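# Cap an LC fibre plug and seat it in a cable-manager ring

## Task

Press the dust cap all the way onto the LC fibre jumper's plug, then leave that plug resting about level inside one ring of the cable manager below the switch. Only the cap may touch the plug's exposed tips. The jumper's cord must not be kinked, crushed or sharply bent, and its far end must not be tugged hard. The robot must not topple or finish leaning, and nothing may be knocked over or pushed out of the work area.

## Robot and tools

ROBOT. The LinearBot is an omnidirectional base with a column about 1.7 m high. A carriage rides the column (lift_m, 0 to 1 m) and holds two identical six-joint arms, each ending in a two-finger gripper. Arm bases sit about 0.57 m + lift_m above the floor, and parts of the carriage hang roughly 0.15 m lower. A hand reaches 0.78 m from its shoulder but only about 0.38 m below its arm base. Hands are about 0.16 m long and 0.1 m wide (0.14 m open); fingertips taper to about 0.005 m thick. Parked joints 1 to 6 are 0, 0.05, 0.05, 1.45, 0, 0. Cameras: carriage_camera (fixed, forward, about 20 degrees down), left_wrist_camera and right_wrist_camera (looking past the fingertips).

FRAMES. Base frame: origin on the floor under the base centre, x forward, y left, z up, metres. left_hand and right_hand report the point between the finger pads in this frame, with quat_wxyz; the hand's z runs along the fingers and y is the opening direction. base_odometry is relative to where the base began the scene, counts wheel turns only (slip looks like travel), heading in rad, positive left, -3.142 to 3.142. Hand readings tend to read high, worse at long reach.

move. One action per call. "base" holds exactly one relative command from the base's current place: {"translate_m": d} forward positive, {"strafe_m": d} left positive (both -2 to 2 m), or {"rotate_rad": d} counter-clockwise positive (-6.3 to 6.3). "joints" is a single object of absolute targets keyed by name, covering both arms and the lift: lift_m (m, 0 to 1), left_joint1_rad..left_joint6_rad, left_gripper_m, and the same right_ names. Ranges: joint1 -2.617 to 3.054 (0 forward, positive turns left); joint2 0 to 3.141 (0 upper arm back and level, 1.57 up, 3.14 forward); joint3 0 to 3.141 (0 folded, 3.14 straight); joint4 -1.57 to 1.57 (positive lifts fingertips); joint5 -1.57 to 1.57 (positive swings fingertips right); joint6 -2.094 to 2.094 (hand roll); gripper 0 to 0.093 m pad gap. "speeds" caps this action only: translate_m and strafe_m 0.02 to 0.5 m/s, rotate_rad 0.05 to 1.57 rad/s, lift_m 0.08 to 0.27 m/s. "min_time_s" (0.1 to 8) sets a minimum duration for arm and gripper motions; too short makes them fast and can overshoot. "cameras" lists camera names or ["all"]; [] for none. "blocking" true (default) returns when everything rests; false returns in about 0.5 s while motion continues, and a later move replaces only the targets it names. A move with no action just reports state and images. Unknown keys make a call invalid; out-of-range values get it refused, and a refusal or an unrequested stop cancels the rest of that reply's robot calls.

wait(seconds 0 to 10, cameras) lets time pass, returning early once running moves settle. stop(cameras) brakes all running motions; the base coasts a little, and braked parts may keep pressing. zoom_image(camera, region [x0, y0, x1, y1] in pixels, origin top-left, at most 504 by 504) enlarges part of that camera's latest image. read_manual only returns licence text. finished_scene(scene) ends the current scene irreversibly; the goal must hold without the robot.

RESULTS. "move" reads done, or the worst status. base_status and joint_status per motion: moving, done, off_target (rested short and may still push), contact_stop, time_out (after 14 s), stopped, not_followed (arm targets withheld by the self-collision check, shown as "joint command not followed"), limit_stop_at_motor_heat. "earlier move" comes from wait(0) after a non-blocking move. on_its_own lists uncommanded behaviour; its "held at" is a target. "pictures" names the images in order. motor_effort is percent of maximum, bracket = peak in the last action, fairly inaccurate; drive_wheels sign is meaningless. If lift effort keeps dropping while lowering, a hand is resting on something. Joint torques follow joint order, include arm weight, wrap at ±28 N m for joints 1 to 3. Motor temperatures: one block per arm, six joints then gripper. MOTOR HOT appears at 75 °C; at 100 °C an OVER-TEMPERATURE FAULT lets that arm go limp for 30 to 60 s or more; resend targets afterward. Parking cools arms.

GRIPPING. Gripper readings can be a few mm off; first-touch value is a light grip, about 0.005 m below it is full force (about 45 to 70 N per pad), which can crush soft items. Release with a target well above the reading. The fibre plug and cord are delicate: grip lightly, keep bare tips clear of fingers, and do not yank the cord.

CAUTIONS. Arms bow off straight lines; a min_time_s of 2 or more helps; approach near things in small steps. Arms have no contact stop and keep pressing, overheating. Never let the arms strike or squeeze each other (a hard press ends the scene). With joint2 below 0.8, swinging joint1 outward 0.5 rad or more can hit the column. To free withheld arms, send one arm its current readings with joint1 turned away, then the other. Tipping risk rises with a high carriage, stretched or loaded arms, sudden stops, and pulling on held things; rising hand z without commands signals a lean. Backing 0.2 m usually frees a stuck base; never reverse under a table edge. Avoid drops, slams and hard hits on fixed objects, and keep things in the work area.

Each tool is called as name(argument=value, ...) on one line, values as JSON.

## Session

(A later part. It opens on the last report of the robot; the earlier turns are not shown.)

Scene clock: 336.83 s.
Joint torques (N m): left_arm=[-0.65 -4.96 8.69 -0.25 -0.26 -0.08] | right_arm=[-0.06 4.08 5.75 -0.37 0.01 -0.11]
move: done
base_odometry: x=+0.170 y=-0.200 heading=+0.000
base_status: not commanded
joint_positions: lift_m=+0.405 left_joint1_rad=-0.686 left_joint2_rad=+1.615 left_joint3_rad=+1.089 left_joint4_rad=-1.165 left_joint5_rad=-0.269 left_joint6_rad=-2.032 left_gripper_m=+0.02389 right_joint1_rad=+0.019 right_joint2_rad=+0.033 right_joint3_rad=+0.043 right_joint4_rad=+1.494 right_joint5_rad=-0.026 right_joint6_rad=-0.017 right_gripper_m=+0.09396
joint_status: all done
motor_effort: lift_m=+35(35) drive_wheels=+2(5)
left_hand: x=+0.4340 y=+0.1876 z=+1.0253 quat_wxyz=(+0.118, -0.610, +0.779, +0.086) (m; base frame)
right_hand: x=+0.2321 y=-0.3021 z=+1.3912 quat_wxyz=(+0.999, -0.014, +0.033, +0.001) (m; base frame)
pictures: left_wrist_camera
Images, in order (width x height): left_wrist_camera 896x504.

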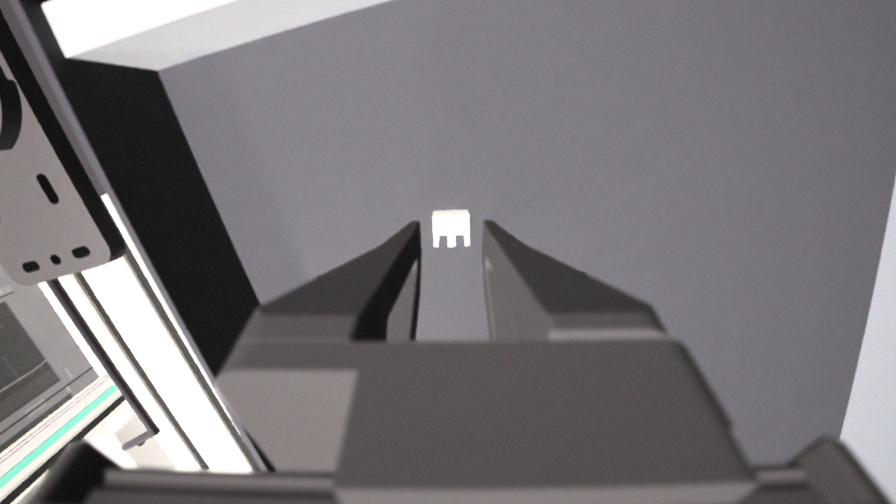

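move(joints={"left_gripper_m": 0.0085}, min_time_s=1.5, cameras=[])

move(joints={"lift_m": 0.42}, speeds={"lift_m": 0.1}, cameras=[])

move(joints={"left_joint1_rad": -0.718, "left_joint2_rad": 1.433, "left_joint3_rad": 0.9165, "left_joint4_rad": -1.195, "left_joint6_rad": -2.068}, min_time_s=1.5, cameras=["left_wrist_camera"])

Scene clock: 382.53 s.
Joint torques (N m): left_arm=[-0.62 -4.96 8.65 -0.24 -0.26 -0.09] | right_arm=[-0.08 4.07 5.75 -0.37 0.02 -0.11]
move: done
base_odometry: x=+0.170 y=-0.200 heading=+0.000
base_status: not commanded
joint_positions: lift_m=+0.405 left_joint1_rad=-0.686 left_joint2_rad=+1.615 left_joint3_rad=+1.089 left_joint4_rad=-1.166 left_joint5_rad=-0.269 left_joint6_rad=-2.032 left_gripper_m=+0.00863 right_joint1_rad=+0.019 right_joint2_rad=+0.033 right_joint3_rad=+0.043 right_joint4_rad=+1.494 right_joint5_rad=-0.026 right_joint6_rad=-0.017 right_gripper_m=+0.09396
joint_status: all done
motor_effort: lift_m=+34(35) drive_wheels=+5(5)
left_hand: x=+0.4338 y=+0.1879 z=+1.0253 quat_wxyz=(+0.118, -0.610, +0.779, +0.087) (m; base frame)
right_hand: x=+0.2321 y=-0.3021 z=+1.3912 quat_wxyz=(+0.999, -0.014, +0.033, +0.001) (m; base frame)
pictures: none
No camera images: "cameras" was empty.

Scene clock: 383.07 s.
Joint torques (N m): left_arm=[-0.64 -5.15 8.65 -0.25 -0.24 -0.09] | right_arm=[-0.06 4 5.61 -0.36 0.01 -0.11]
move: done
base_odometry: x=+0.170 y=-0.200 heading=+0.000
base_status: not commanded
joint_positions: lift_m=+0.420 left_joint1_rad=-0.686 left_joint2_rad=+1.618 left_joint3_rad=+1.090 left_joint4_rad=-1.167 left_joint5_rad=-0.270 left_joint6_rad=-2.032 left_gripper_m=+0.00863 right_joint1_rad=+0.019 right_joint2_rad=+0.033 right_joint3_rad=+0.043 right_joint4_rad=+1.494 right_joint5_rad=-0.026 right_joint6_rad=-0.017 right_gripper_m=+0.09396
joint_status: all done
motor_effort: lift_m=+35(43) drive_wheels=+2(5)
left_hand: x=+0.4338 y=+0.1881 z=+1.0398 quat_wxyz=(+0.118, -0.610, +0.779, +0.088) (m; base frame)
right_hand: x=+0.2321 y=-0.3021 z=+1.4062 quat_wxyz=(+0.999, -0.014, +0.033, +0.001) (m; base frame)
pictures: none
No camera images: "cameras" was empty.

Scene clock: 384.87 s.
Joint torques (N m): left_arm=[-0.64 -5.9 5.18 -0.32 -0.24 -0.1] | right_arm=[-0.06 4.08 5.75 -0.38 0.01 -0.11]
move: done
base_odometry: x=+0.170 y=-0.200 heading=+0.000
base_status: not commanded
joint_positions: lift_m=+0.420 left_joint1_rad=-0.709 left_joint2_rad=+1.454 left_joint3_rad=+0.931 left_joint4_rad=-1.183 left_joint5_rad=-0.270 left_joint6_rad=-2.057 left_gripper_m=+0.00863 right_joint1_rad=+0.019 right_joint2_rad=+0.033 right_joint3_rad=+0.043 right_joint4_rad=+1.494 right_joint5_rad=-0.026 right_joint6_rad=-0.017 right_gripper_m=+0.09396
joint_status: all done
motor_effort: lift_m=+35(35) drive_wheels=+2(6)
left_hand: x=+0.3964 y=+0.2127 z=+1.0397 quat_wxyz=(+0.119, -0.610, +0.778, +0.091) (m; base frame)
right_hand: x=+0.2321 y=-0.3021 z=+1.4062 quat_wxyz=(+0.999, -0.014, +0.033, +0.001) (m; base frame)
pictures: left_wrist_camera
Images, in order (width x height): left_wrist_camera 896x504.

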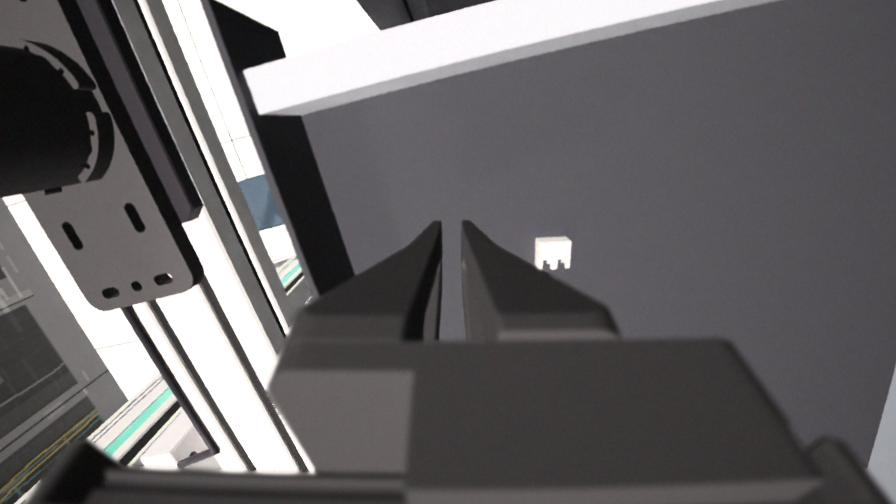

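move(joints={"left_gripper_m": 0.035, "lift_m": 0.435, "left_joint1_rad": -0.681, "left_joint2_rad": 1.628, "left_joint3_rad": 1.125, "left_joint4_rad": -1.155, "left_joint6_rad": -2.022}, min_time_s=1.5, cameras=[])

move(joints={"lift_m": 0.404}, speeds={"lift_m": 0.1}, cameras=["left_wrist_camera"])

zoom_image(camera="left_wrist_camera", region=[380, 170, 520, 290])

Scene clock: 400.63 s.
Joint torques (N m): left_arm=[0.73 -4.66 9.18 -0.03 -0.24 0.11] | right_arm=[-0.08 4.07 5.76 -0.38 0.01 -0.11]
move: done
base_odometry: x=+0.170 y=-0.200 heading=+0.000
base_status: not commanded
joint_positions: lift_m=+0.435 left_joint1_rad=-0.690 left_joint2_rad=+1.617 left_joint3_rad=+1.094 left_joint4_rad=-1.166 left_joint5_rad=-0.271 left_joint6_rad=-2.033 left_gripper_m=+0.03487 right_joint1_rad=+0.019 right_joint2_rad=+0.033 right_joint3_rad=+0.043 right_joint4_rad=+1.494 right_joint5_rad=-0.026 right_joint6_rad=-0.017 right_gripper_m=+0.09396
joint_status: all done
motor_effort: lift_m=+35(42) drive_wheels=+1(5)
left_hand: x=+0.4344 y=+0.1865 z=+1.0558 quat_wxyz=(+0.120, -0.609, +0.779, +0.086) (m; base frame)
right_hand: x=+0.2321 y=-0.3021 z=+1.4212 quat_wxyz=(+0.999, -0.014, +0.033, +0.001) (m; base frame)
pictures: none
No camera images: "cameras" was empty.

Scene clock: 401.33 s.
Joint torques (N m): left_arm=[0.72 -5.12 8.53 -0.04 -0.23 0.11] | right_arm=[-0.08 4.07 5.74 -0.39 0.01 -0.11]
move: done
base_odometry: x=+0.170 y=-0.200 heading=+0.000
base_status: not commanded
joint_positions: lift_m=+0.404 left_joint1_rad=-0.690 left_joint2_rad=+1.622 left_joint3_rad=+1.101 left_joint4_rad=-1.164 left_joint5_rad=-0.271 left_joint6_rad=-2.032 left_gripper_m=+0.03487 right_joint1_rad=+0.019 right_joint2_rad=+0.033 right_joint3_rad=+0.043 right_joint4_rad=+1.494 right_joint5_rad=-0.026 right_joint6_rad=-0.017 right_gripper_m=+0.09396
joint_status: all done
motor_effort: lift_m=+34(35) drive_wheels=+0(4)
left_hand: x=+0.4365 y=+0.1849 z=+1.0252 quat_wxyz=(+0.120, -0.609, +0.779, +0.083) (m; base frame)
right_hand: x=+0.2321 y=-0.3021 z=+1.3902 quat_wxyz=(+0.999, -0.014, +0.033, +0.001) (m; base frame)
pictures: left_wrist_camera
Images, in order (width x height): left_wrist_camera 896x504.

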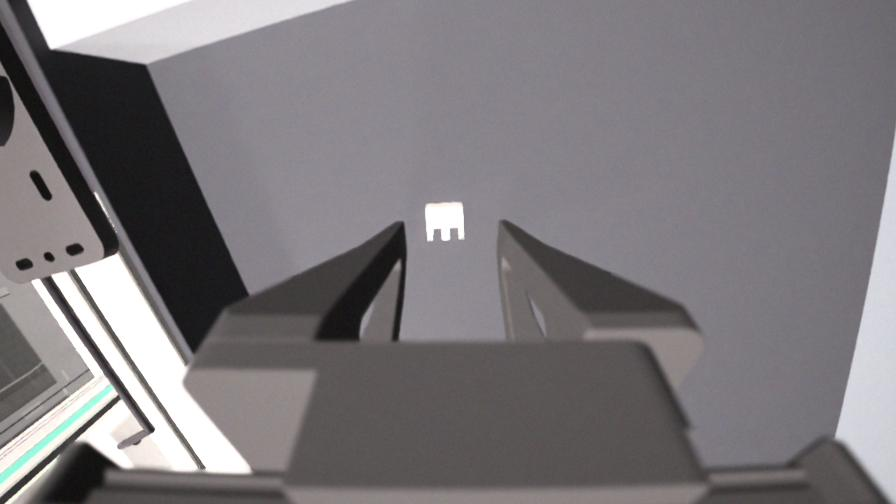

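Scaled by 3.600 from the camera's 896x504 image, which has a finer 1280x720 frame.

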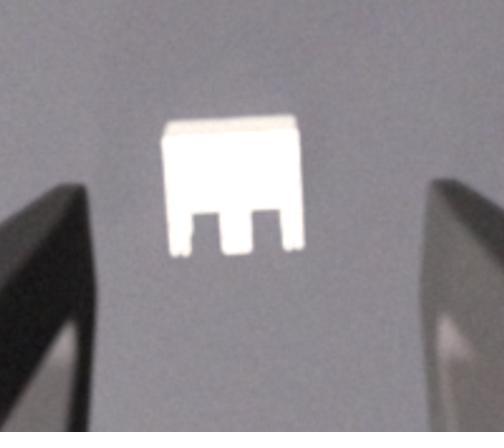

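move(joints={"lift_m": 0.399}, speeds={"lift_m": 0.08}, cameras=[])

move(joints={"left_gripper_m": 0.0085}, min_time_s=2, cameras=["left_wrist_camera"])

zoom_image(camera="left_wrist_camera", region=[380, 170, 520, 290])

Scene clock: 408.33 s.
Joint torques (N m): left_arm=[0.7 -5.3 8.44 -0.05 -0.23 0.11] | right_arm=[-0.08 4.15 5.74 -0.38 0.01 -0.11]
move: done
base_odometry: x=+0.170 y=-0.200 heading=+0.000
base_status: not commanded
joint_positions: lift_m=+0.399 left_joint1_rad=-0.690 left_joint2_rad=+1.624 left_joint3_rad=+1.102 left_joint4_rad=-1.163 left_joint5_rad=-0.272 left_joint6_rad=-2.032 left_gripper_m=+0.03487 right_joint1_rad=+0.019 right_joint2_rad=+0.033 right_joint3_rad=+0.043 right_joint4_rad=+1.494 right_joint5_rad=-0.026 right_joint6_rad=-0.017 right_gripper_m=+0.09396
joint_status: all done
motor_effort: lift_m=+34(35) drive_wheels=+1(4)
left_hand: x=+0.4370 y=+0.1846 z=+1.0201 quat_wxyz=(+0.120, -0.609, +0.779, +0.083) (m; base frame)
right_hand: x=+0.2320 y=-0.3021 z=+1.3853 quat_wxyz=(+0.999, -0.014, +0.033, +0.001) (m; base frame)
pictures: none
No camera images: "cameras" was empty.

Scene clock: 410.63 s.
Joint torques (N m): left_arm=[0.73 -5.31 8.46 -0.05 -0.23 0.11] | right_arm=[-0.09 4.1 5.76 -0.38 0.01 -0.11]
move: done
base_odometry: x=+0.170 y=-0.200 heading=+0.000
base_status: not commanded
joint_positions: lift_m=+0.399 left_joint1_rad=-0.690 left_joint2_rad=+1.624 left_joint3_rad=+1.102 left_joint4_rad=-1.163 left_joint5_rad=-0.272 left_joint6_rad=-2.032 left_gripper_m=+0.01170 right_joint1_rad=+0.019 right_joint2_rad=+0.033 right_joint3_rad=+0.043 right_joint4_rad=+1.494 right_joint5_rad=-0.026 right_joint6_rad=-0.017 right_gripper_m=+0.09396
joint_status: all done
motor_effort: lift_m=+34(34) drive_wheels=+0(6)
left_hand: x=+0.4370 y=+0.1846 z=+1.0201 quat_wxyz=(+0.120, -0.609, +0.779, +0.083) (m; base frame)
right_hand: x=+0.2320 y=-0.3021 z=+1.3853 quat_wxyz=(+0.999, -0.014, +0.033, +0.001) (m; base frame)
pictures: left_wrist_camera
Images, in order (width x height): left_wrist_camera 896x504.

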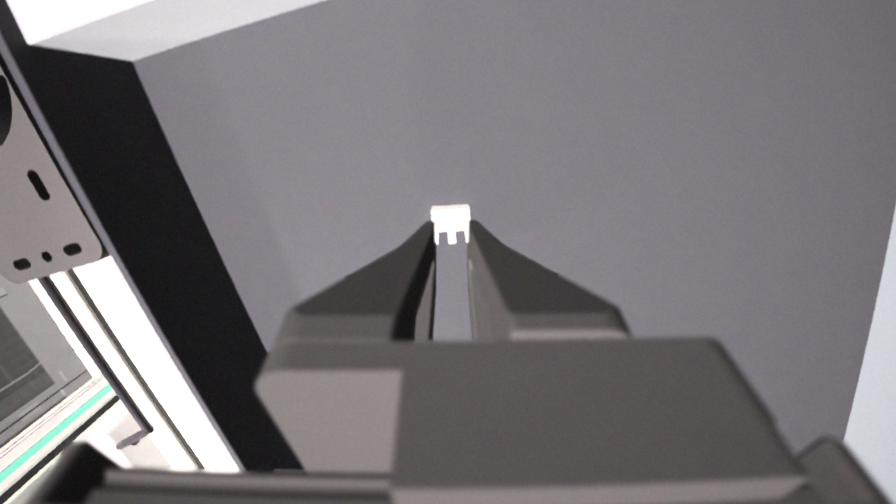

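Scaled by 3.600 from the camera's 896x504 image, which has a finer 1280x720 frame.

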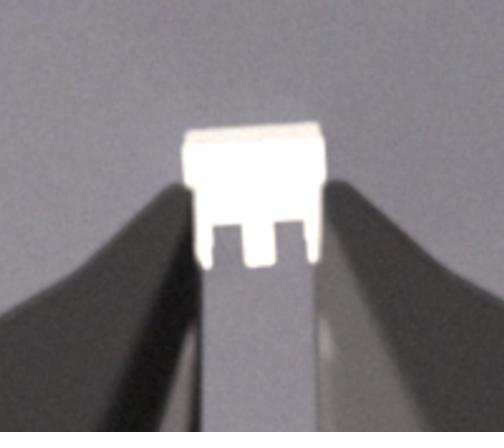

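move(joints={"lift_m": 0.42}, speeds={"lift_m": 0.1}, cameras=[])

move(joints={"left_joint1_rad": -0.718, "left_joint2_rad": 1.433, "left_joint3_rad": 0.9165, "left_joint4_rad": -1.195, "left_joint6_rad": -2.068}, min_time_s=1.5, cameras=[])

move(joints={"lift_m": 0.4015}, speeds={"lift_m": 0.08}, cameras=["left_wrist_camera", "carriage_camera"])

zoom_image(camera="left_wrist_camera", region=[380, 170, 520, 290])

Scene clock: 438.37 s.
Joint torques (N m): left_arm=[0.73 -5.35 8.38 -0.05 -0.23 0.11] | right_arm=[-0.08 4.08 5.74 -0.38 0.01 -0.11]
move: done
base_odometry: x=+0.170 y=-0.200 heading=+0.000
base_status: not commanded
joint_positions: lift_m=+0.420 left_joint1_rad=-0.690 left_joint2_rad=+1.625 left_joint3_rad=+1.103 left_joint4_rad=-1.162 left_joint5_rad=-0.272 left_joint6_rad=-2.032 left_gripper_m=+0.01169 right_joint1_rad=+0.019 right_joint2_rad=+0.033 right_joint3_rad=+0.043 right_joint4_rad=+1.494 right_joint5_rad=-0.026 right_joint6_rad=-0.017 right_gripper_m=+0.09396
joint_status: all done
motor_effort: lift_m=+36(44) drive_wheels=+0(5)
left_hand: x=+0.4373 y=+0.1845 z=+1.0409 quat_wxyz=(+0.121, -0.609, +0.779, +0.083) (m; base frame)
right_hand: x=+0.2320 y=-0.3021 z=+1.4061 quat_wxyz=(+0.999, -0.014, +0.033, +0.001) (m; base frame)
pictures: none
No camera images: "cameras" was empty.

Scene clock: 440.17 s.
Joint torques (N m): left_arm=[-0.62 -5.91 5.16 -0.32 -0.22 -0.1] | right_arm=[-0.09 4.08 5.75 -0.38 0.02 -0.11]
move: done
base_odometry: x=+0.170 y=-0.200 heading=+0.000
base_status: not commanded
joint_positions: lift_m=+0.420 left_joint1_rad=-0.709 left_joint2_rad=+1.454 left_joint3_rad=+0.930 left_joint4_rad=-1.182 left_joint5_rad=-0.272 left_joint6_rad=-2.057 left_gripper_m=+0.01169 right_joint1_rad=+0.019 right_joint2_rad=+0.033 right_joint3_rad=+0.043 right_joint4_rad=+1.494 right_joint5_rad=-0.026 right_joint6_rad=-0.017 right_gripper_m=+0.09396
joint_status: all done
motor_effort: lift_m=+36(36) drive_wheels=-1(6)
left_hand: x=+0.3966 y=+0.2129 z=+1.0397 quat_wxyz=(+0.120, -0.609, +0.778, +0.091) (m; base frame)
right_hand: x=+0.2320 y=-0.3021 z=+1.4061 quat_wxyz=(+0.999, -0.014, +0.033, +0.001) (m; base frame)
pictures: none
No camera images: "cameras" was empty.

Scene clock: 440.77 s.
Joint torques (N m): left_arm=[-0.65 -5.49 5.49 -0.29 -0.23 -0.09] | right_arm=[-0.06 4.07 5.76 -0.39 0.02 -0.11]
move: done
base_odometry: x=+0.170 y=-0.200 heading=+0.000
base_status: not commanded
joint_positions: lift_m=+0.402 left_joint1_rad=-0.709 left_joint2_rad=+1.450 left_joint3_rad=+0.927 left_joint4_rad=-1.185 left_joint5_rad=-0.272 left_joint6_rad=-2.057 left_gripper_m=+0.01169 right_joint1_rad=+0.019 right_joint2_rad=+0.033 right_joint3_rad=+0.043 right_joint4_rad=+1.494 right_joint5_rad=-0.026 right_joint6_rad=-0.017 right_gripper_m=+0.09396
joint_status: all done
motor_effort: lift_m=+34(35) drive_wheels=+3(5)
left_hand: x=+0.3953 y=+0.2141 z=+1.0214 quat_wxyz=(+0.120, -0.610, +0.778, +0.092) (m; base frame)
right_hand: x=+0.2320 y=-0.3021 z=+1.3878 quat_wxyz=(+0.999, -0.014, +0.033, +0.001) (m; base frame)
pictures: carriage_camera, left_wrist_camera
Images, in order (width x height): carriage_camera 896x504, left_wrist_camera 896x504.

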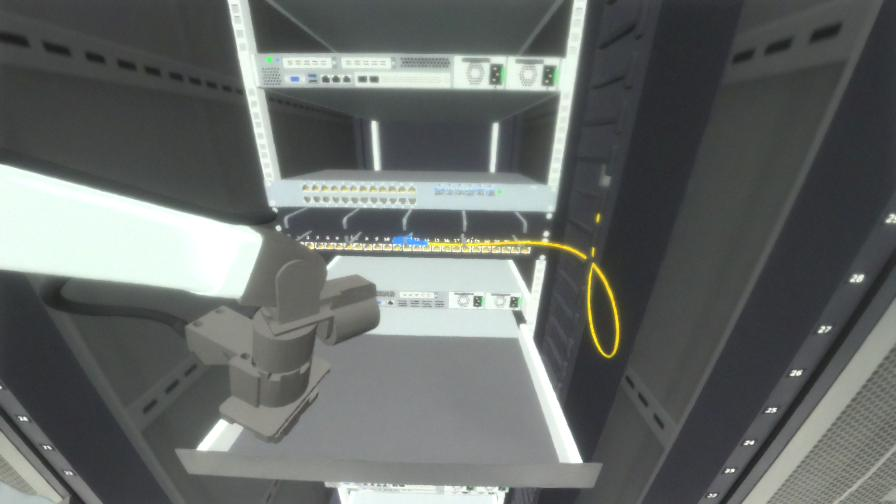

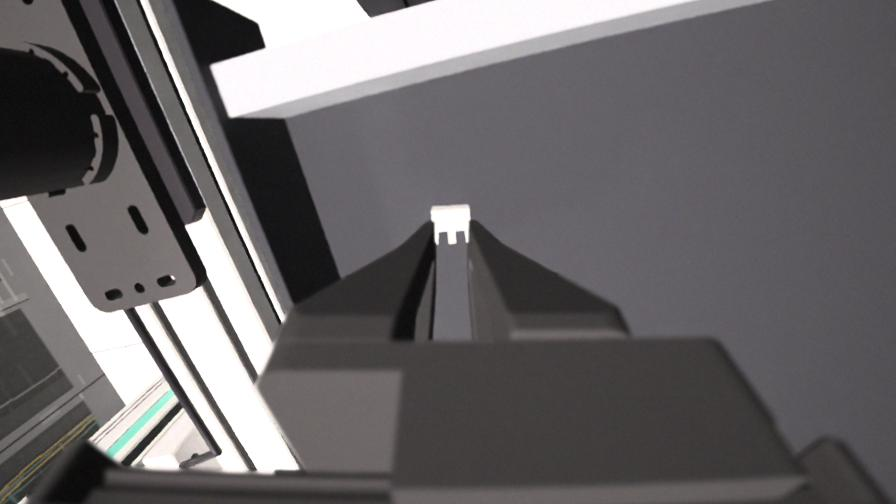

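Scaled by 3.600 from the camera's 896x504 image, which has a finer 1280x720 frame.

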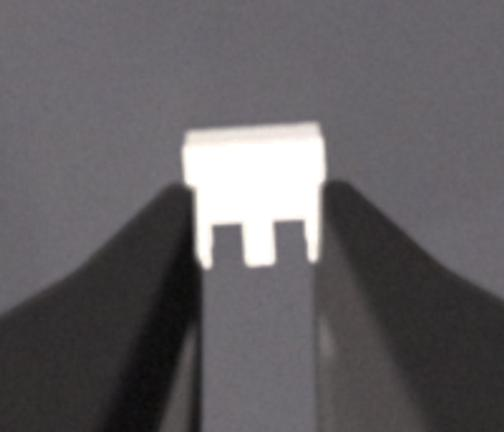

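move(joints={"lift_m": 0.4005}, speeds={"lift_m": 0.08}, cameras=[])

move(joints={"left_gripper_m": 0.03}, min_time_s=2, cameras=["left_wrist_camera"])

zoom_image(camera="left_wrist_camera", region=[380, 170, 520, 290])

Scene clock: 448.07 s.
Joint torques (N m): left_arm=[-0.66 -5.39 5.52 -0.27 -0.22 -0.09] | right_arm=[-0.08 4.07 5.75 -0.38 0.01 -0.11]
move: done
base_odometry: x=+0.170 y=-0.200 heading=+0.000
base_status: not commanded
joint_positions: lift_m=+0.401 left_joint1_rad=-0.709 left_joint2_rad=+1.449 left_joint3_rad=+0.927 left_joint4_rad=-1.187 left_joint5_rad=-0.272 left_joint6_rad=-2.057 left_gripper_m=+0.01169 right_joint1_rad=+0.019 right_joint2_rad=+0.033 right_joint3_rad=+0.043 right_joint4_rad=+1.494 right_joint5_rad=-0.026 right_joint6_rad=-0.017 right_gripper_m=+0.09396
joint_status: all done
motor_effort: lift_m=+34(35) drive_wheels=+2(3)
left_hand: x=+0.3951 y=+0.2142 z=+1.0207 quat_wxyz=(+0.120, -0.610, +0.778, +0.092) (m; base frame)
right_hand: x=+0.2321 y=-0.3021 z=+1.3868 quat_wxyz=(+0.999, -0.014, +0.033, +0.001) (m; base frame)
pictures: none
No camera images: "cameras" was empty.

Scene clock: 450.37 s.
Joint torques (N m): left_arm=[-0.64 -5.41 5.53 -0.28 -0.23 -0.09] | right_arm=[-0.06 4.1 5.76 -0.38 0.02 -0.11]
move: done
base_odometry: x=+0.170 y=-0.200 heading=+0.000
base_status: not commanded
joint_positions: lift_m=+0.401 left_joint1_rad=-0.709 left_joint2_rad=+1.449 left_joint3_rad=+0.927 left_joint4_rad=-1.187 left_joint5_rad=-0.272 left_joint6_rad=-2.057 left_gripper_m=+0.02989 right_joint1_rad=+0.019 right_joint2_rad=+0.033 right_joint3_rad=+0.043 right_joint4_rad=+1.494 right_joint5_rad=-0.026 right_joint6_rad=-0.017 right_gripper_m=+0.09396
joint_status: all done
motor_effort: lift_m=+33(34) drive_wheels=+0(4)
left_hand: x=+0.3951 y=+0.2142 z=+1.0207 quat_wxyz=(+0.120, -0.610, +0.778, +0.092) (m; base frame)
right_hand: x=+0.2321 y=-0.3021 z=+1.3868 quat_wxyz=(+0.999, -0.014, +0.033, +0.001) (m; base frame)
pictures: left_wrist_camera
Images, in order (width x height): left_wrist_camera 896x504.

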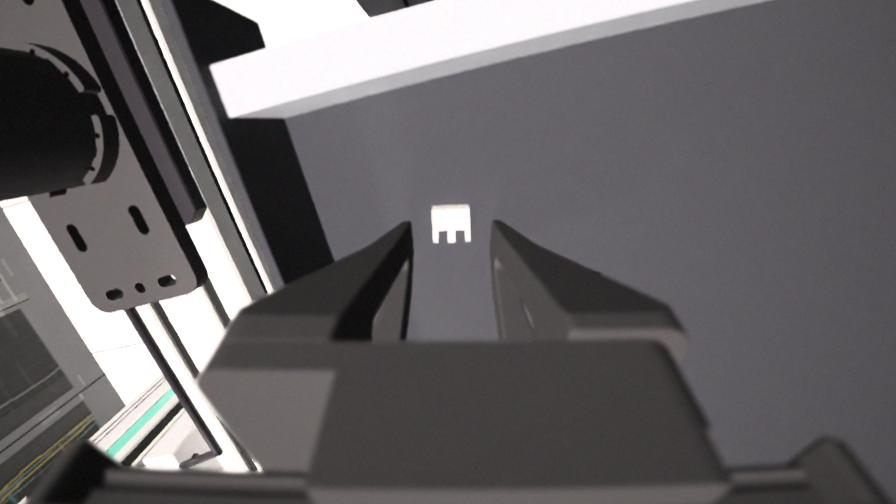

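Scaled by 3.600 from the camera's 896x504 image, which has a finer 1280x720 frame.

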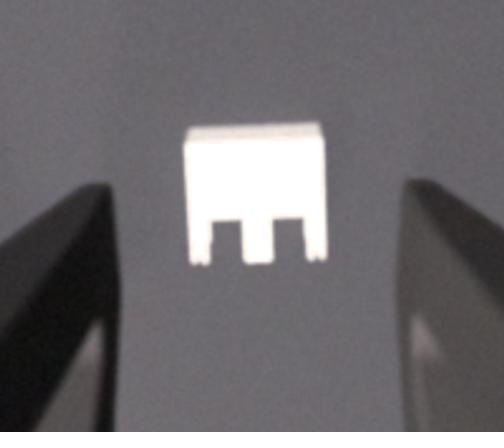

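move(joints={"lift_m": 0.44, "left_gripper_m": 0.045}, speeds={"lift_m": 0.15}, cameras=[])

move(joints={"left_joint1_rad": -0.3, "left_joint2_rad": 1.35, "left_joint3_rad": 0.9, "left_joint4_rad": -1.0, "left_joint5_rad": 0.1, "left_joint6_rad": 0.0}, min_time_s=2, cameras=[])

move(joints={"left_joint1_rad": -0.003, "left_joint2_rad": 1.39, "left_joint3_rad": 0.785, "left_joint4_rad": -1.115, "left_joint5_rad": 0.526, "left_joint6_rad": 1.803}, min_time_s=2.5, cameras=["left_wrist_camera"])

zoom_image(camera="left_wrist_camera", region=[380, 150, 540, 290])

Scene clock: 475.80 s.
Joint torques (N m): left_arm=[-0.62 -5.31 5.63 -0.27 -0.22 -0.08] | right_arm=[-0.06 4.04 5.75 -0.38 0.01 -0.11]
move: done
base_odometry: x=+0.170 y=-0.200 heading=+0.000
base_status: not commanded
joint_positions: lift_m=+0.440 left_joint1_rad=-0.709 left_joint2_rad=+1.447 left_joint3_rad=+0.925 left_joint4_rad=-1.187 left_joint5_rad=-0.273 left_joint6_rad=-2.058 left_gripper_m=+0.04487 right_joint1_rad=+0.019 right_joint2_rad=+0.033 right_joint3_rad=+0.043 right_joint4_rad=+1.494 right_joint5_rad=-0.026 right_joint6_rad=-0.017 right_gripper_m=+0.09396
joint_status: all done
motor_effort: lift_m=+35(44) drive_wheels=+0(4)
left_hand: x=+0.3948 y=+0.2146 z=+1.0601 quat_wxyz=(+0.120, -0.610, +0.778, +0.093) (m; base frame)
right_hand: x=+0.2321 y=-0.3021 z=+1.4262 quat_wxyz=(+0.999, -0.014, +0.033, +0.001) (m; base frame)
pictures: none
No camera images: "cameras" was empty.

Scene clock: 478.30 s.
Joint torques (N m): left_arm=[0.73 -5.78 5.75 0.64 0.22 0.13] | right_arm=[-0.09 4.08 5.75 -0.38 0.01 -0.11]
move: done
base_odometry: x=+0.170 y=-0.200 heading=+0.000
base_status: not commanded
joint_positions: lift_m=+0.440 left_joint1_rad=-0.308 left_joint2_rad=+1.371 left_joint3_rad=+0.915 left_joint4_rad=-1.015 left_joint5_rad=+0.087 left_joint6_rad=-0.012 left_gripper_m=+0.04487 right_joint1_rad=+0.019 right_joint2_rad=+0.033 right_joint3_rad=+0.043 right_joint4_rad=+1.494 right_joint5_rad=-0.026 right_joint6_rad=-0.017 right_gripper_m=+0.09396
joint_status: all done
motor_effort: lift_m=+35(36) drive_wheels=+0(6)
left_hand: x=+0.4381 y=+0.2202 z=+1.0660 quat_wxyz=(+0.042, +0.149, +0.987, -0.051) (m; base frame)
right_hand: x=+0.2321 y=-0.3021 z=+1.4262 quat_wxyz=(+0.999, -0.014, +0.033, +0.001) (m; base frame)
pictures: none
No camera images: "cameras" was empty.

Scene clock: 481.20 s.
Joint torques (N m): left_arm=[0.73 -2.74 5.15 -0.24 0.5 0.12] | right_arm=[-0.08 4.08 5.74 -0.38 0.02 -0.11]
move: done
base_odometry: x=+0.170 y=-0.200 heading=+0.000
base_status: not commanded
joint_positions: lift_m=+0.440 left_joint1_rad=-0.012 left_joint2_rad=+1.381 left_joint3_rad=+0.799 left_joint4_rad=-1.101 left_joint5_rad=+0.512 left_joint6_rad=+1.791 left_gripper_m=+0.04487 right_joint1_rad=+0.019 right_joint2_rad=+0.033 right_joint3_rad=+0.043 right_joint4_rad=+1.494 right_joint5_rad=-0.026 right_joint6_rad=-0.017 right_gripper_m=+0.09396
joint_status: all done
motor_effort: lift_m=+35(36) drive_wheels=+5(7)
left_hand: x=+0.3968 y=+0.2195 z=+1.0580 quat_wxyz=(+0.162, +0.749, +0.611, -0.201) (m; base frame)
right_hand: x=+0.2321 y=-0.3021 z=+1.4262 quat_wxyz=(+0.999, -0.014, +0.033, +0.001) (m; base frame)
pictures: left_wrist_camera
Images, in order (width x height): left_wrist_camera 896x504.

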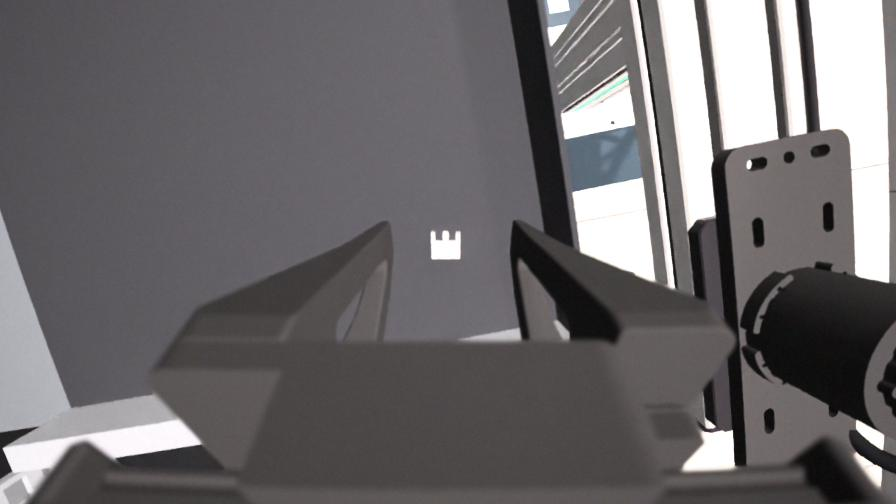

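Scaled by 3.150 from the camera's 896x504 image, which has a finer 1280x720 frame.

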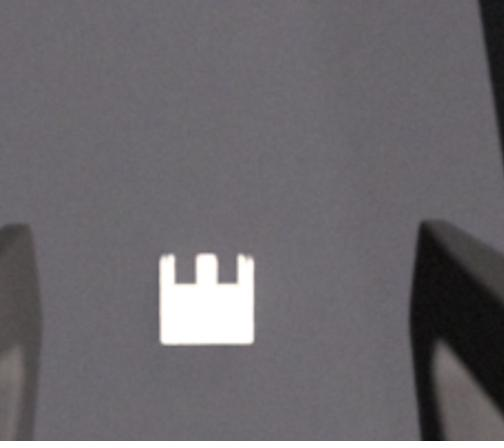

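move(joints={"left_joint1_rad": 0.035, "left_joint2_rad": 1.422, "left_joint3_rad": 0.854, "left_joint4_rad": -1.125, "left_joint6_rad": 1.8435}, min_time_s=1, cameras=[])

move(joints={"lift_m": 0.408}, speeds={"lift_m": 0.1}, cameras=["left_wrist_camera"])

zoom_image(camera="left_wrist_camera", region=[380, 150, 540, 290])

Scene clock: 508.73 s.
Joint torques (N m): left_arm=[0.75 -2.97 9.01 -0.29 0.5 0.12] | right_arm=[-0.09 4.08 5.75 -0.39 0.01 -0.11]
move: done
base_odometry: x=+0.170 y=-0.200 heading=+0.000
base_status: not commanded
joint_positions: lift_m=+0.440 left_joint1_rad=+0.027 left_joint2_rad=+1.412 left_joint3_rad=+0.824 left_joint4_rad=-1.111 left_joint5_rad=+0.513 left_joint6_rad=+1.832 left_gripper_m=+0.04487 right_joint1_rad=+0.019 right_joint2_rad=+0.033 right_joint3_rad=+0.043 right_joint4_rad=+1.494 right_joint5_rad=-0.026 right_joint6_rad=-0.017 right_gripper_m=+0.09396
joint_status: all done
motor_effort: lift_m=+35(36) drive_wheels=+0(5)
left_hand: x=+0.4038 y=+0.2266 z=+1.0583 quat_wxyz=(+0.165, +0.747, +0.611, -0.202) (m; base frame)
right_hand: x=+0.2321 y=-0.3021 z=+1.4262 quat_wxyz=(+0.999, -0.014, +0.033, +0.001) (m; base frame)
pictures: none
No camera images: "cameras" was empty.

Scene clock: 509.43 s.
Joint torques (N m): left_arm=[0.76 -3.26 8.43 -0.25 0.49 0.11] | right_arm=[-0.06 4.07 5.76 -0.41 0.02 -0.11]
move: done
base_odometry: x=+0.170 y=-0.200 heading=+0.000
base_status: not commanded
joint_positions: lift_m=+0.408 left_joint1_rad=+0.027 left_joint2_rad=+1.416 left_joint3_rad=+0.830 left_joint4_rad=-1.115 left_joint5_rad=+0.515 left_joint6_rad=+1.832 left_gripper_m=+0.04487 right_joint1_rad=+0.019 right_joint2_rad=+0.033 right_joint3_rad=+0.043 right_joint4_rad=+1.494 right_joint5_rad=-0.026 right_joint6_rad=-0.017 right_gripper_m=+0.09396
joint_status: all done
motor_effort: lift_m=+35(36) drive_wheels=-2(5)
left_hand: x=+0.4049 y=+0.2263 z=+1.0274 quat_wxyz=(+0.166, +0.747, +0.611, -0.202) (m; base frame)
right_hand: x=+0.2321 y=-0.3021 z=+1.3942 quat_wxyz=(+0.999, -0.014, +0.033, +0.001) (m; base frame)
pictures: left_wrist_camera
Images, in order (width x height): left_wrist_camera 896x504.

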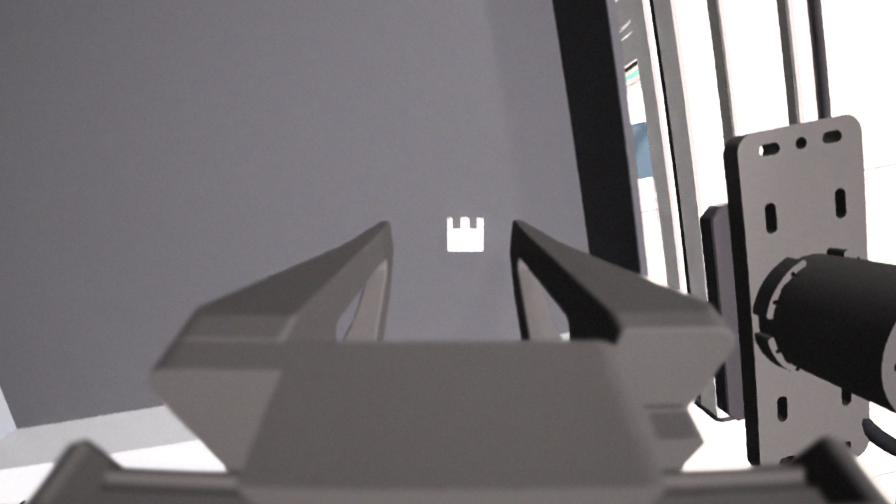

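Scaled by 3.150 from the camera's 896x504 image, which has a finer 1280x720 frame.

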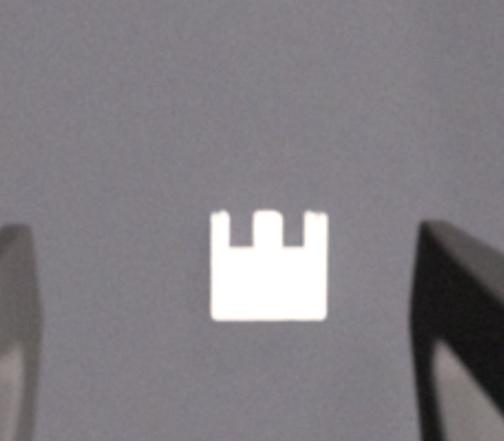

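move(cameras=["left_wrist_camera"])

Scene clock: 553.80 s.
Joint torques (N m): left_arm=[0.73 -3.32 8.4 -0.25 0.49 0.11] | right_arm=[-0.08 4.1 5.74 -0.38 0.01 -0.11]
Motor temperatures (°C): left_arm=[29 36 49 30 30 33 33] | right_arm=[31 36 40 30 31 30 33]
base_odometry: x=+0.170 y=-0.200 heading=+0.000
base_status: not commanded
joint_positions: lift_m=+0.408 left_joint1_rad=+0.027 left_joint2_rad=+1.416 left_joint3_rad=+0.830 left_joint4_rad=-1.115 left_joint5_rad=+0.515 left_joint6_rad=+1.832 left_gripper_m=+0.04487 right_joint1_rad=+0.019 right_joint2_rad=+0.033 right_joint3_rad=+0.043 right_joint4_rad=+1.494 right_joint5_rad=-0.026 right_joint6_rad=-0.017 right_gripper_m=+0.09396
joint_status: all done
motor_effort: lift_m=+35(36) drive_wheels=-2(5)
left_hand: x=+0.4049 y=+0.2263 z=+1.0274 quat_wxyz=(+0.166, +0.747, +0.611, -0.202) (m; base frame)
right_hand: x=+0.2321 y=-0.3021 z=+1.3942 quat_wxyz=(+0.999, -0.014, +0.033, +0.001) (m; base frame)
pictures: left_wrist_camera
Images, in order (width x height): left_wrist_camera 896x504.

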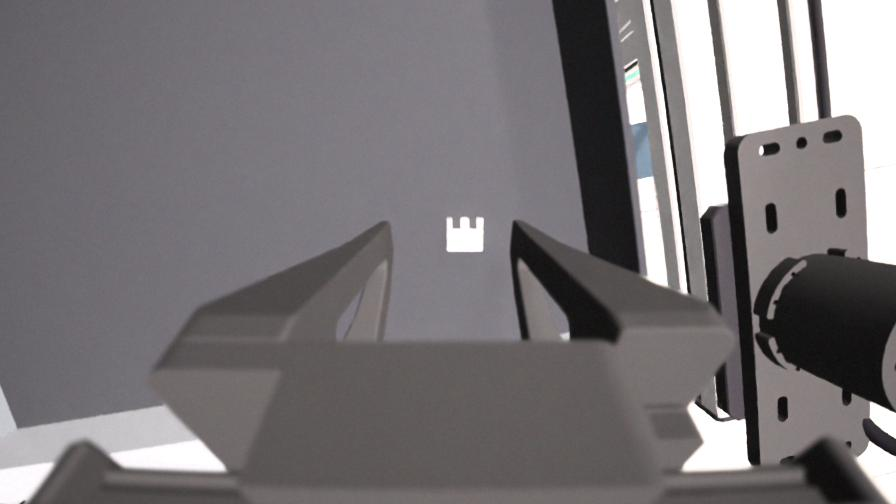

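move(joints={"lift_m": 0.404}, speeds={"lift_m": 0.08})

move(joints={"left_gripper_m": 0.0085}, min_time_s=2, cameras=["left_wrist_camera"])

Scene clock: 557.80 s.
Joint torques (N m): left_arm=[0.72 -3.43 8.35 -0.24 0.48 0.11] | right_arm=[-0.09 4.1 5.75 -0.39 0.02 -0.11]
move: done
base_odometry: x=+0.170 y=-0.200 heading=+0.000
base_status: not commanded
joint_positions: lift_m=+0.404 left_joint1_rad=+0.027 left_joint2_rad=+1.417 left_joint3_rad=+0.831 left_joint4_rad=-1.116 left_joint5_rad=+0.516 left_joint6_rad=+1.833 left_gripper_m=+0.04487 right_joint1_rad=+0.019 right_joint2_rad=+0.033 right_joint3_rad=+0.043 right_joint4_rad=+1.494 right_joint5_rad=-0.026 right_joint6_rad=-0.017 right_gripper_m=+0.09396
joint_status: all done
motor_effort: lift_m=+35(36) drive_wheels=+1(3)
left_hand: x=+0.4047 y=+0.2262 z=+1.0234 quat_wxyz=(+0.166, +0.747, +0.611, -0.203) (m; base frame)
right_hand: x=+0.2320 y=-0.3021 z=+1.3902 quat_wxyz=(+0.999, -0.014, +0.033, +0.001) (m; base frame)
pictures: none

Scene clock: 560.07 s.
Joint torques (N m): left_arm=[0.73 -3.38 8.35 -0.24 0.47 0.11] | right_arm=[-0.08 4.1 5.75 -0.39 0.01 -0.11]
move: done
base_odometry: x=+0.170 y=-0.200 heading=+0.000
base_status: not commanded
joint_positions: lift_m=+0.404 left_joint1_rad=+0.027 left_joint2_rad=+1.417 left_joint3_rad=+0.831 left_joint4_rad=-1.116 left_joint5_rad=+0.516 left_joint6_rad=+1.833 left_gripper_m=+0.01117 right_joint1_rad=+0.019 right_joint2_rad=+0.033 right_joint3_rad=+0.043 right_joint4_rad=+1.494 right_joint5_rad=-0.026 right_joint6_rad=-0.017 right_gripper_m=+0.09396
joint_status: all done
motor_effort: lift_m=+34(35) drive_wheels=+2(7)
left_hand: x=+0.4047 y=+0.2262 z=+1.0234 quat_wxyz=(+0.166, +0.747, +0.611, -0.203) (m; base frame)
right_hand: x=+0.2320 y=-0.3021 z=+1.3902 quat_wxyz=(+0.999, -0.014, +0.033, +0.001) (m; base frame)
pictures: left_wrist_camera
Images, in order (width x height): left_wrist_camera 896x504.

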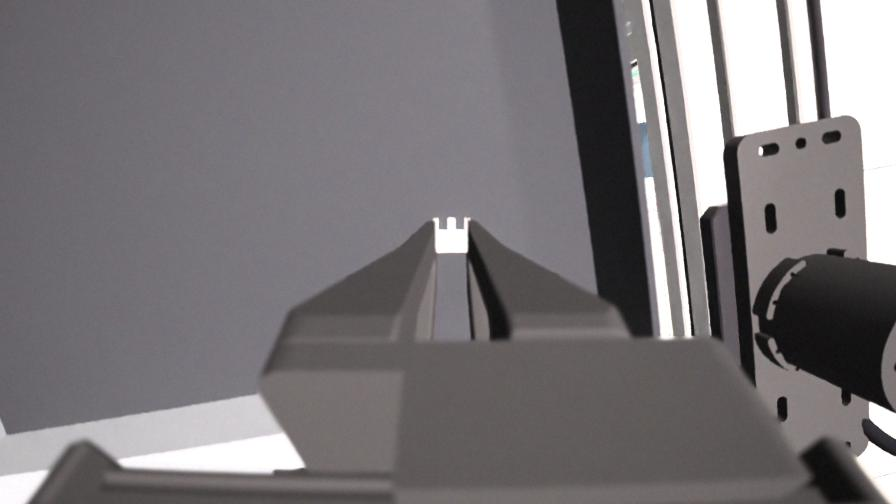

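move(joints={"left_gripper_m": 0.007}, min_time_s=1)

move(joints={"lift_m": 0.44}, speeds={"lift_m": 0.1}, cameras=["left_wrist_camera"])

zoom_image(camera="left_wrist_camera", region=[402, 190, 502, 270])

Scene clock: 566.63 s.
Joint torques (N m): left_arm=[0.73 -3.43 8.38 -0.23 0.49 0.12] | right_arm=[-0.08 4.08 5.76 -0.39 0.01 -0.11]
move: off_target
base_odometry: x=+0.170 y=-0.200 heading=+0.000
base_status: not commanded
joint_positions: lift_m=+0.404 left_joint1_rad=+0.027 left_joint2_rad=+1.417 left_joint3_rad=+0.831 left_joint4_rad=-1.116 left_joint5_rad=+0.516 left_joint6_rad=+1.833 left_gripper_m=+0.01113 right_joint1_rad=+0.019 right_joint2_rad=+0.033 right_joint3_rad=+0.043 right_joint4_rad=+1.494 right_joint5_rad=-0.026 right_joint6_rad=-0.017 right_gripper_m=+0.09396
joint_status: left_gripper_m off_target (ended at +0.01114, target +0.00700)
motor_effort: lift_m=+35(35) drive_wheels=+3(7)
left_hand: x=+0.4047 y=+0.2262 z=+1.0234 quat_wxyz=(+0.166, +0.747, +0.611, -0.203) (m; base frame)
right_hand: x=+0.2320 y=-0.3021 z=+1.3902 quat_wxyz=(+0.999, -0.014, +0.033, +0.001) (m; base frame)
pictures: none

Scene clock: 567.37 s.
Joint torques (N m): left_arm=[0.75 -3.47 8.23 -0.22 0.47 0.11] | right_arm=[-0.06 4.08 5.75 -0.39 0.02 -0.11]
move: done
base_odometry: x=+0.170 y=-0.200 heading=+0.000
base_status: not commanded
joint_positions: lift_m=+0.440 left_joint1_rad=+0.027 left_joint2_rad=+1.418 left_joint3_rad=+0.832 left_joint4_rad=-1.117 left_joint5_rad=+0.517 left_joint6_rad=+1.833 left_gripper_m=+0.01113 right_joint1_rad=+0.019 right_joint2_rad=+0.033 right_joint3_rad=+0.043 right_joint4_rad=+1.494 right_joint5_rad=-0.026 right_joint6_rad=-0.017 right_gripper_m=+0.09396
joint_status: all done
motor_effort: lift_m=+35(43) drive_wheels=+3(5)
left_hand: x=+0.4049 y=+0.2261 z=+1.0596 quat_wxyz=(+0.166, +0.747, +0.611, -0.204) (m; base frame)
right_hand: x=+0.2320 y=-0.3021 z=+1.4262 quat_wxyz=(+0.999, -0.014, +0.033, +0.001) (m; base frame)
pictures: left_wrist_camera
Images, in order (width x height): left_wrist_camera 896x504.

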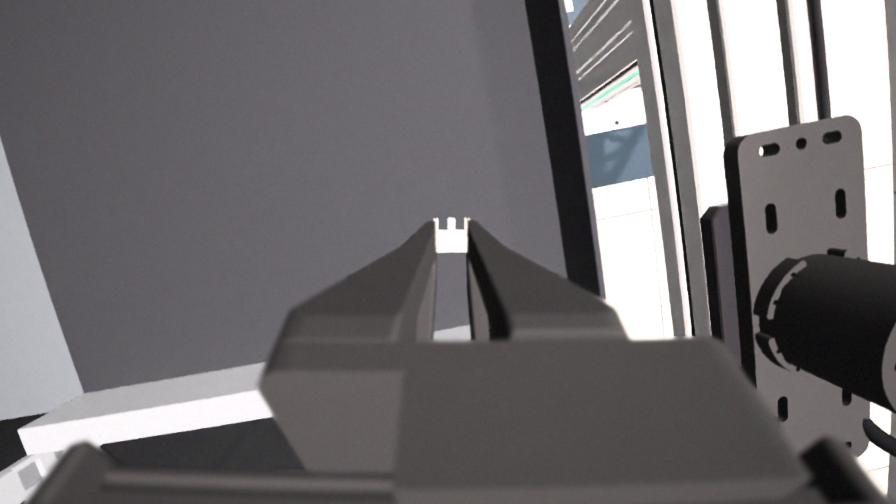

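Scaled by 5.040 from the camera's 896x504 image, which has a finer 1280x720 frame.

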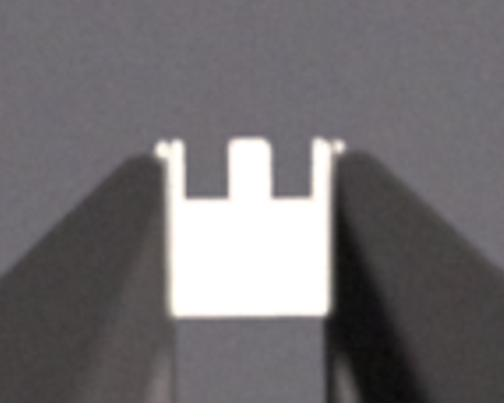

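move(joints={"lift_m": 0.42, "right_joint1_rad": 1.17, "right_joint2_rad": 0.9, "right_joint3_rad": 0.3, "right_joint4_rad": 0.6, "right_joint5_rad": 1.02, "right_joint6_rad": -1.57, "right_gripper_m": 0.036}, min_time_s=2.5)

move(joints={"right_joint1_rad": 1.18, "right_joint2_rad": 1.65, "right_joint3_rad": 0.97, "right_joint4_rad": 0.70, "right_joint5_rad": 1.04, "right_joint6_rad": -1.57}, min_time_s=2.5, cameras=["right_wrist_camera", "carriage_camera"])

Scene clock: 638.70 s.
Joint torques (N m): left_arm=[0.36 -3.6 8.23 -0.17 0.44 0.11] | right_arm=[0.54 -1.13 8.77 2.15 0.09 -0.14]
move: done
base_odometry: x=+0.170 y=-0.200 heading=+0.000
base_status: not commanded
joint_positions: lift_m=+0.420 left_joint1_rad=+0.031 left_joint2_rad=+1.420 left_joint3_rad=+0.833 left_joint4_rad=-1.123 left_joint5_rad=+0.519 left_joint6_rad=+1.833 left_gripper_m=+0.01113 right_joint1_rad=+1.164 right_joint2_rad=+0.896 right_joint3_rad=+0.285 right_joint4_rad=+0.617 right_joint5_rad=+1.008 right_joint6_rad=-1.559 right_gripper_m=+0.03614
joint_status: all done
motor_effort: lift_m=+35(36) drive_wheels=+4(16)
left_hand: x=+0.4041 y=+0.2265 z=+1.0398 quat_wxyz=(+0.165, +0.745, +0.613, -0.207) (m; base frame)
right_hand: x=+0.4520 y=-0.1292 z=+1.2033 quat_wxyz=(+0.542, -0.533, +0.463, -0.456) (m; base frame)
pictures: none

Scene clock: 641.50 s.
Joint torques (N m): left_arm=[0.35 -3.6 8.17 -0.18 0.45 0.11] | right_arm=[0.68 -7.09 9.46 2.38 0.11 -0.12]
move: done
base_odometry: x=+0.170 y=-0.200 heading=+0.000
base_status: not commanded
joint_positions: lift_m=+0.420 left_joint1_rad=+0.031 left_joint2_rad=+1.420 left_joint3_rad=+0.833 left_joint4_rad=-1.123 left_joint5_rad=+0.519 left_joint6_rad=+1.833 left_gripper_m=+0.01113 right_joint1_rad=+1.173 right_joint2_rad=+1.636 right_joint3_rad=+0.945 right_joint4_rad=+0.698 right_joint5_rad=+1.029 right_joint6_rad=-1.560 right_gripper_m=+0.03614
joint_status: all done
motor_effort: lift_m=+34(35) drive_wheels=+6(9)
left_hand: x=+0.4041 y=+0.2265 z=+1.0398 quat_wxyz=(+0.165, +0.745, +0.613, -0.207) (m; base frame)
right_hand: x=+0.5185 y=+0.0298 z=+1.2420 quat_wxyz=(+0.539, -0.530, +0.467, -0.459) (m; base frame)
pictures: carriage_camera, right_wrist_camera
Images, in order (width x height): carriage_camera 896x504, right_wrist_camera 896x504.

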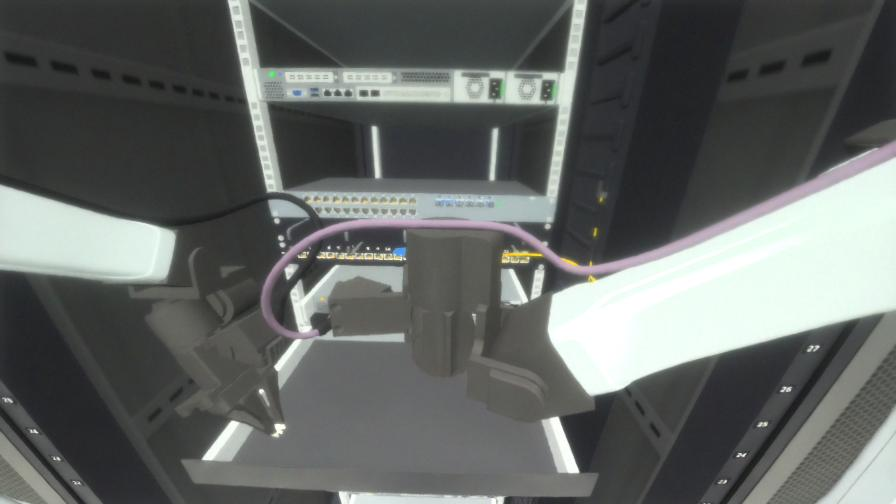

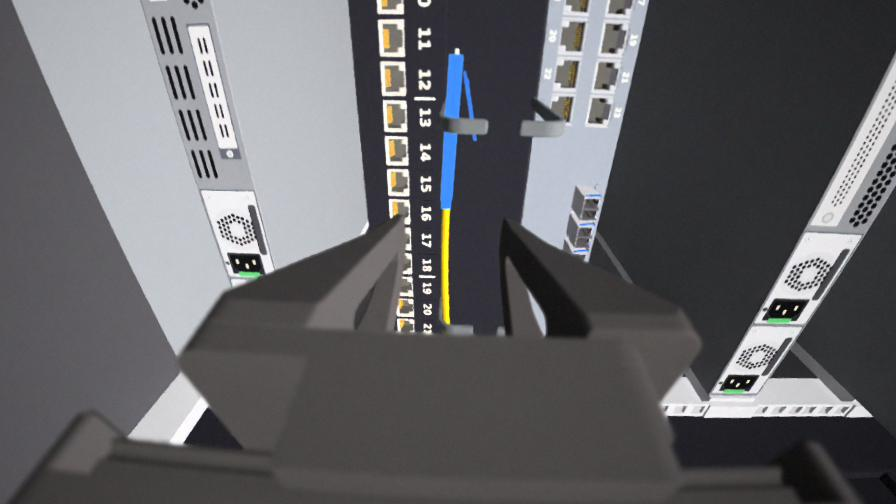

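move(joints={"right_joint1_rad": 1.077, "right_joint2_rad": 1.751, "right_joint3_rad": 1.078, "right_joint4_rad": 0.674, "right_joint5_rad": 0.928, "lift_m": 0.4175}, min_time_s=2.5, cameras=["right_wrist_camera"])

zoom_image(camera="right_wrist_camera", region=[372, 30, 552, 290])

Scene clock: 662.80 s.
Joint torques (N m): left_arm=[0.36 -3.66 8.17 -0.18 0.45 0.11] | right_arm=[-0.62 -8.01 9.54 2.2 -0.1 -0.12]
Motor temperatures (°C): left_arm=[29 36 52 30 30 33 35] | right_arm=[31 38 44 37 32 30 33]
move: done
base_odometry: x=+0.170 y=-0.200 heading=+0.000
base_status: not commanded
joint_positions: lift_m=+0.418 left_joint1_rad=+0.031 left_joint2_rad=+1.420 left_joint3_rad=+0.833 left_joint4_rad=-1.123 left_joint5_rad=+0.519 left_joint6_rad=+1.833 left_gripper_m=+0.01113 right_joint1_rad=+1.083 right_joint2_rad=+1.736 right_joint3_rad=+1.052 right_joint4_rad=+0.690 right_joint5_rad=+0.939 right_joint6_rad=-1.560 right_gripper_m=+0.03614
joint_status: all done
motor_effort: lift_m=+34(35) drive_wheels=+5(7)
left_hand: x=+0.4041 y=+0.2265 z=+1.0374 quat_wxyz=(+0.166, +0.745, +0.613, -0.207) (m; base frame)
right_hand: x=+0.5587 y=+0.0406 z=+1.2387 quat_wxyz=(+0.540, -0.530, +0.466, -0.459) (m; base frame)
pictures: right_wrist_camera
Images, in order (width x height): right_wrist_camera 896x504.

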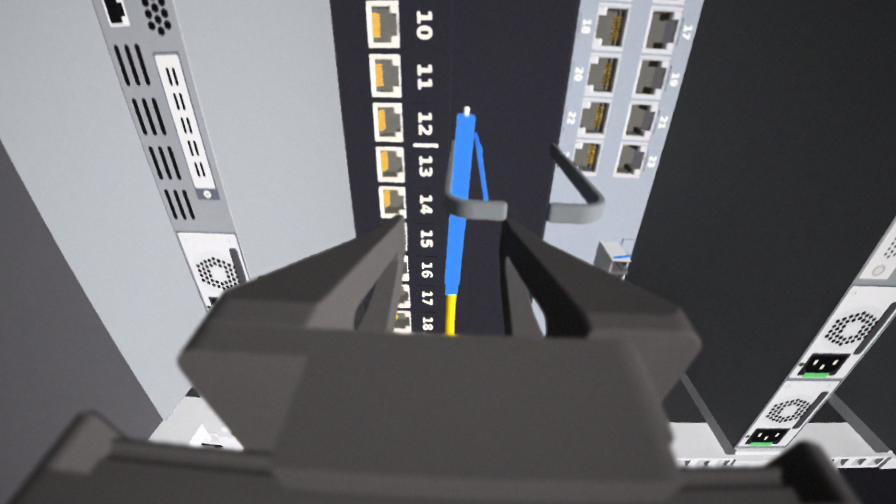

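Scaled by 1.938 from the camera's 896x504 image, which has a finer 1280x720 frame.

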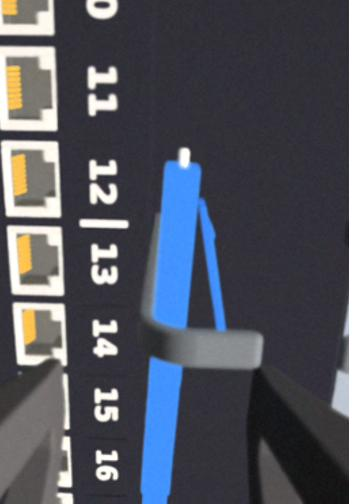

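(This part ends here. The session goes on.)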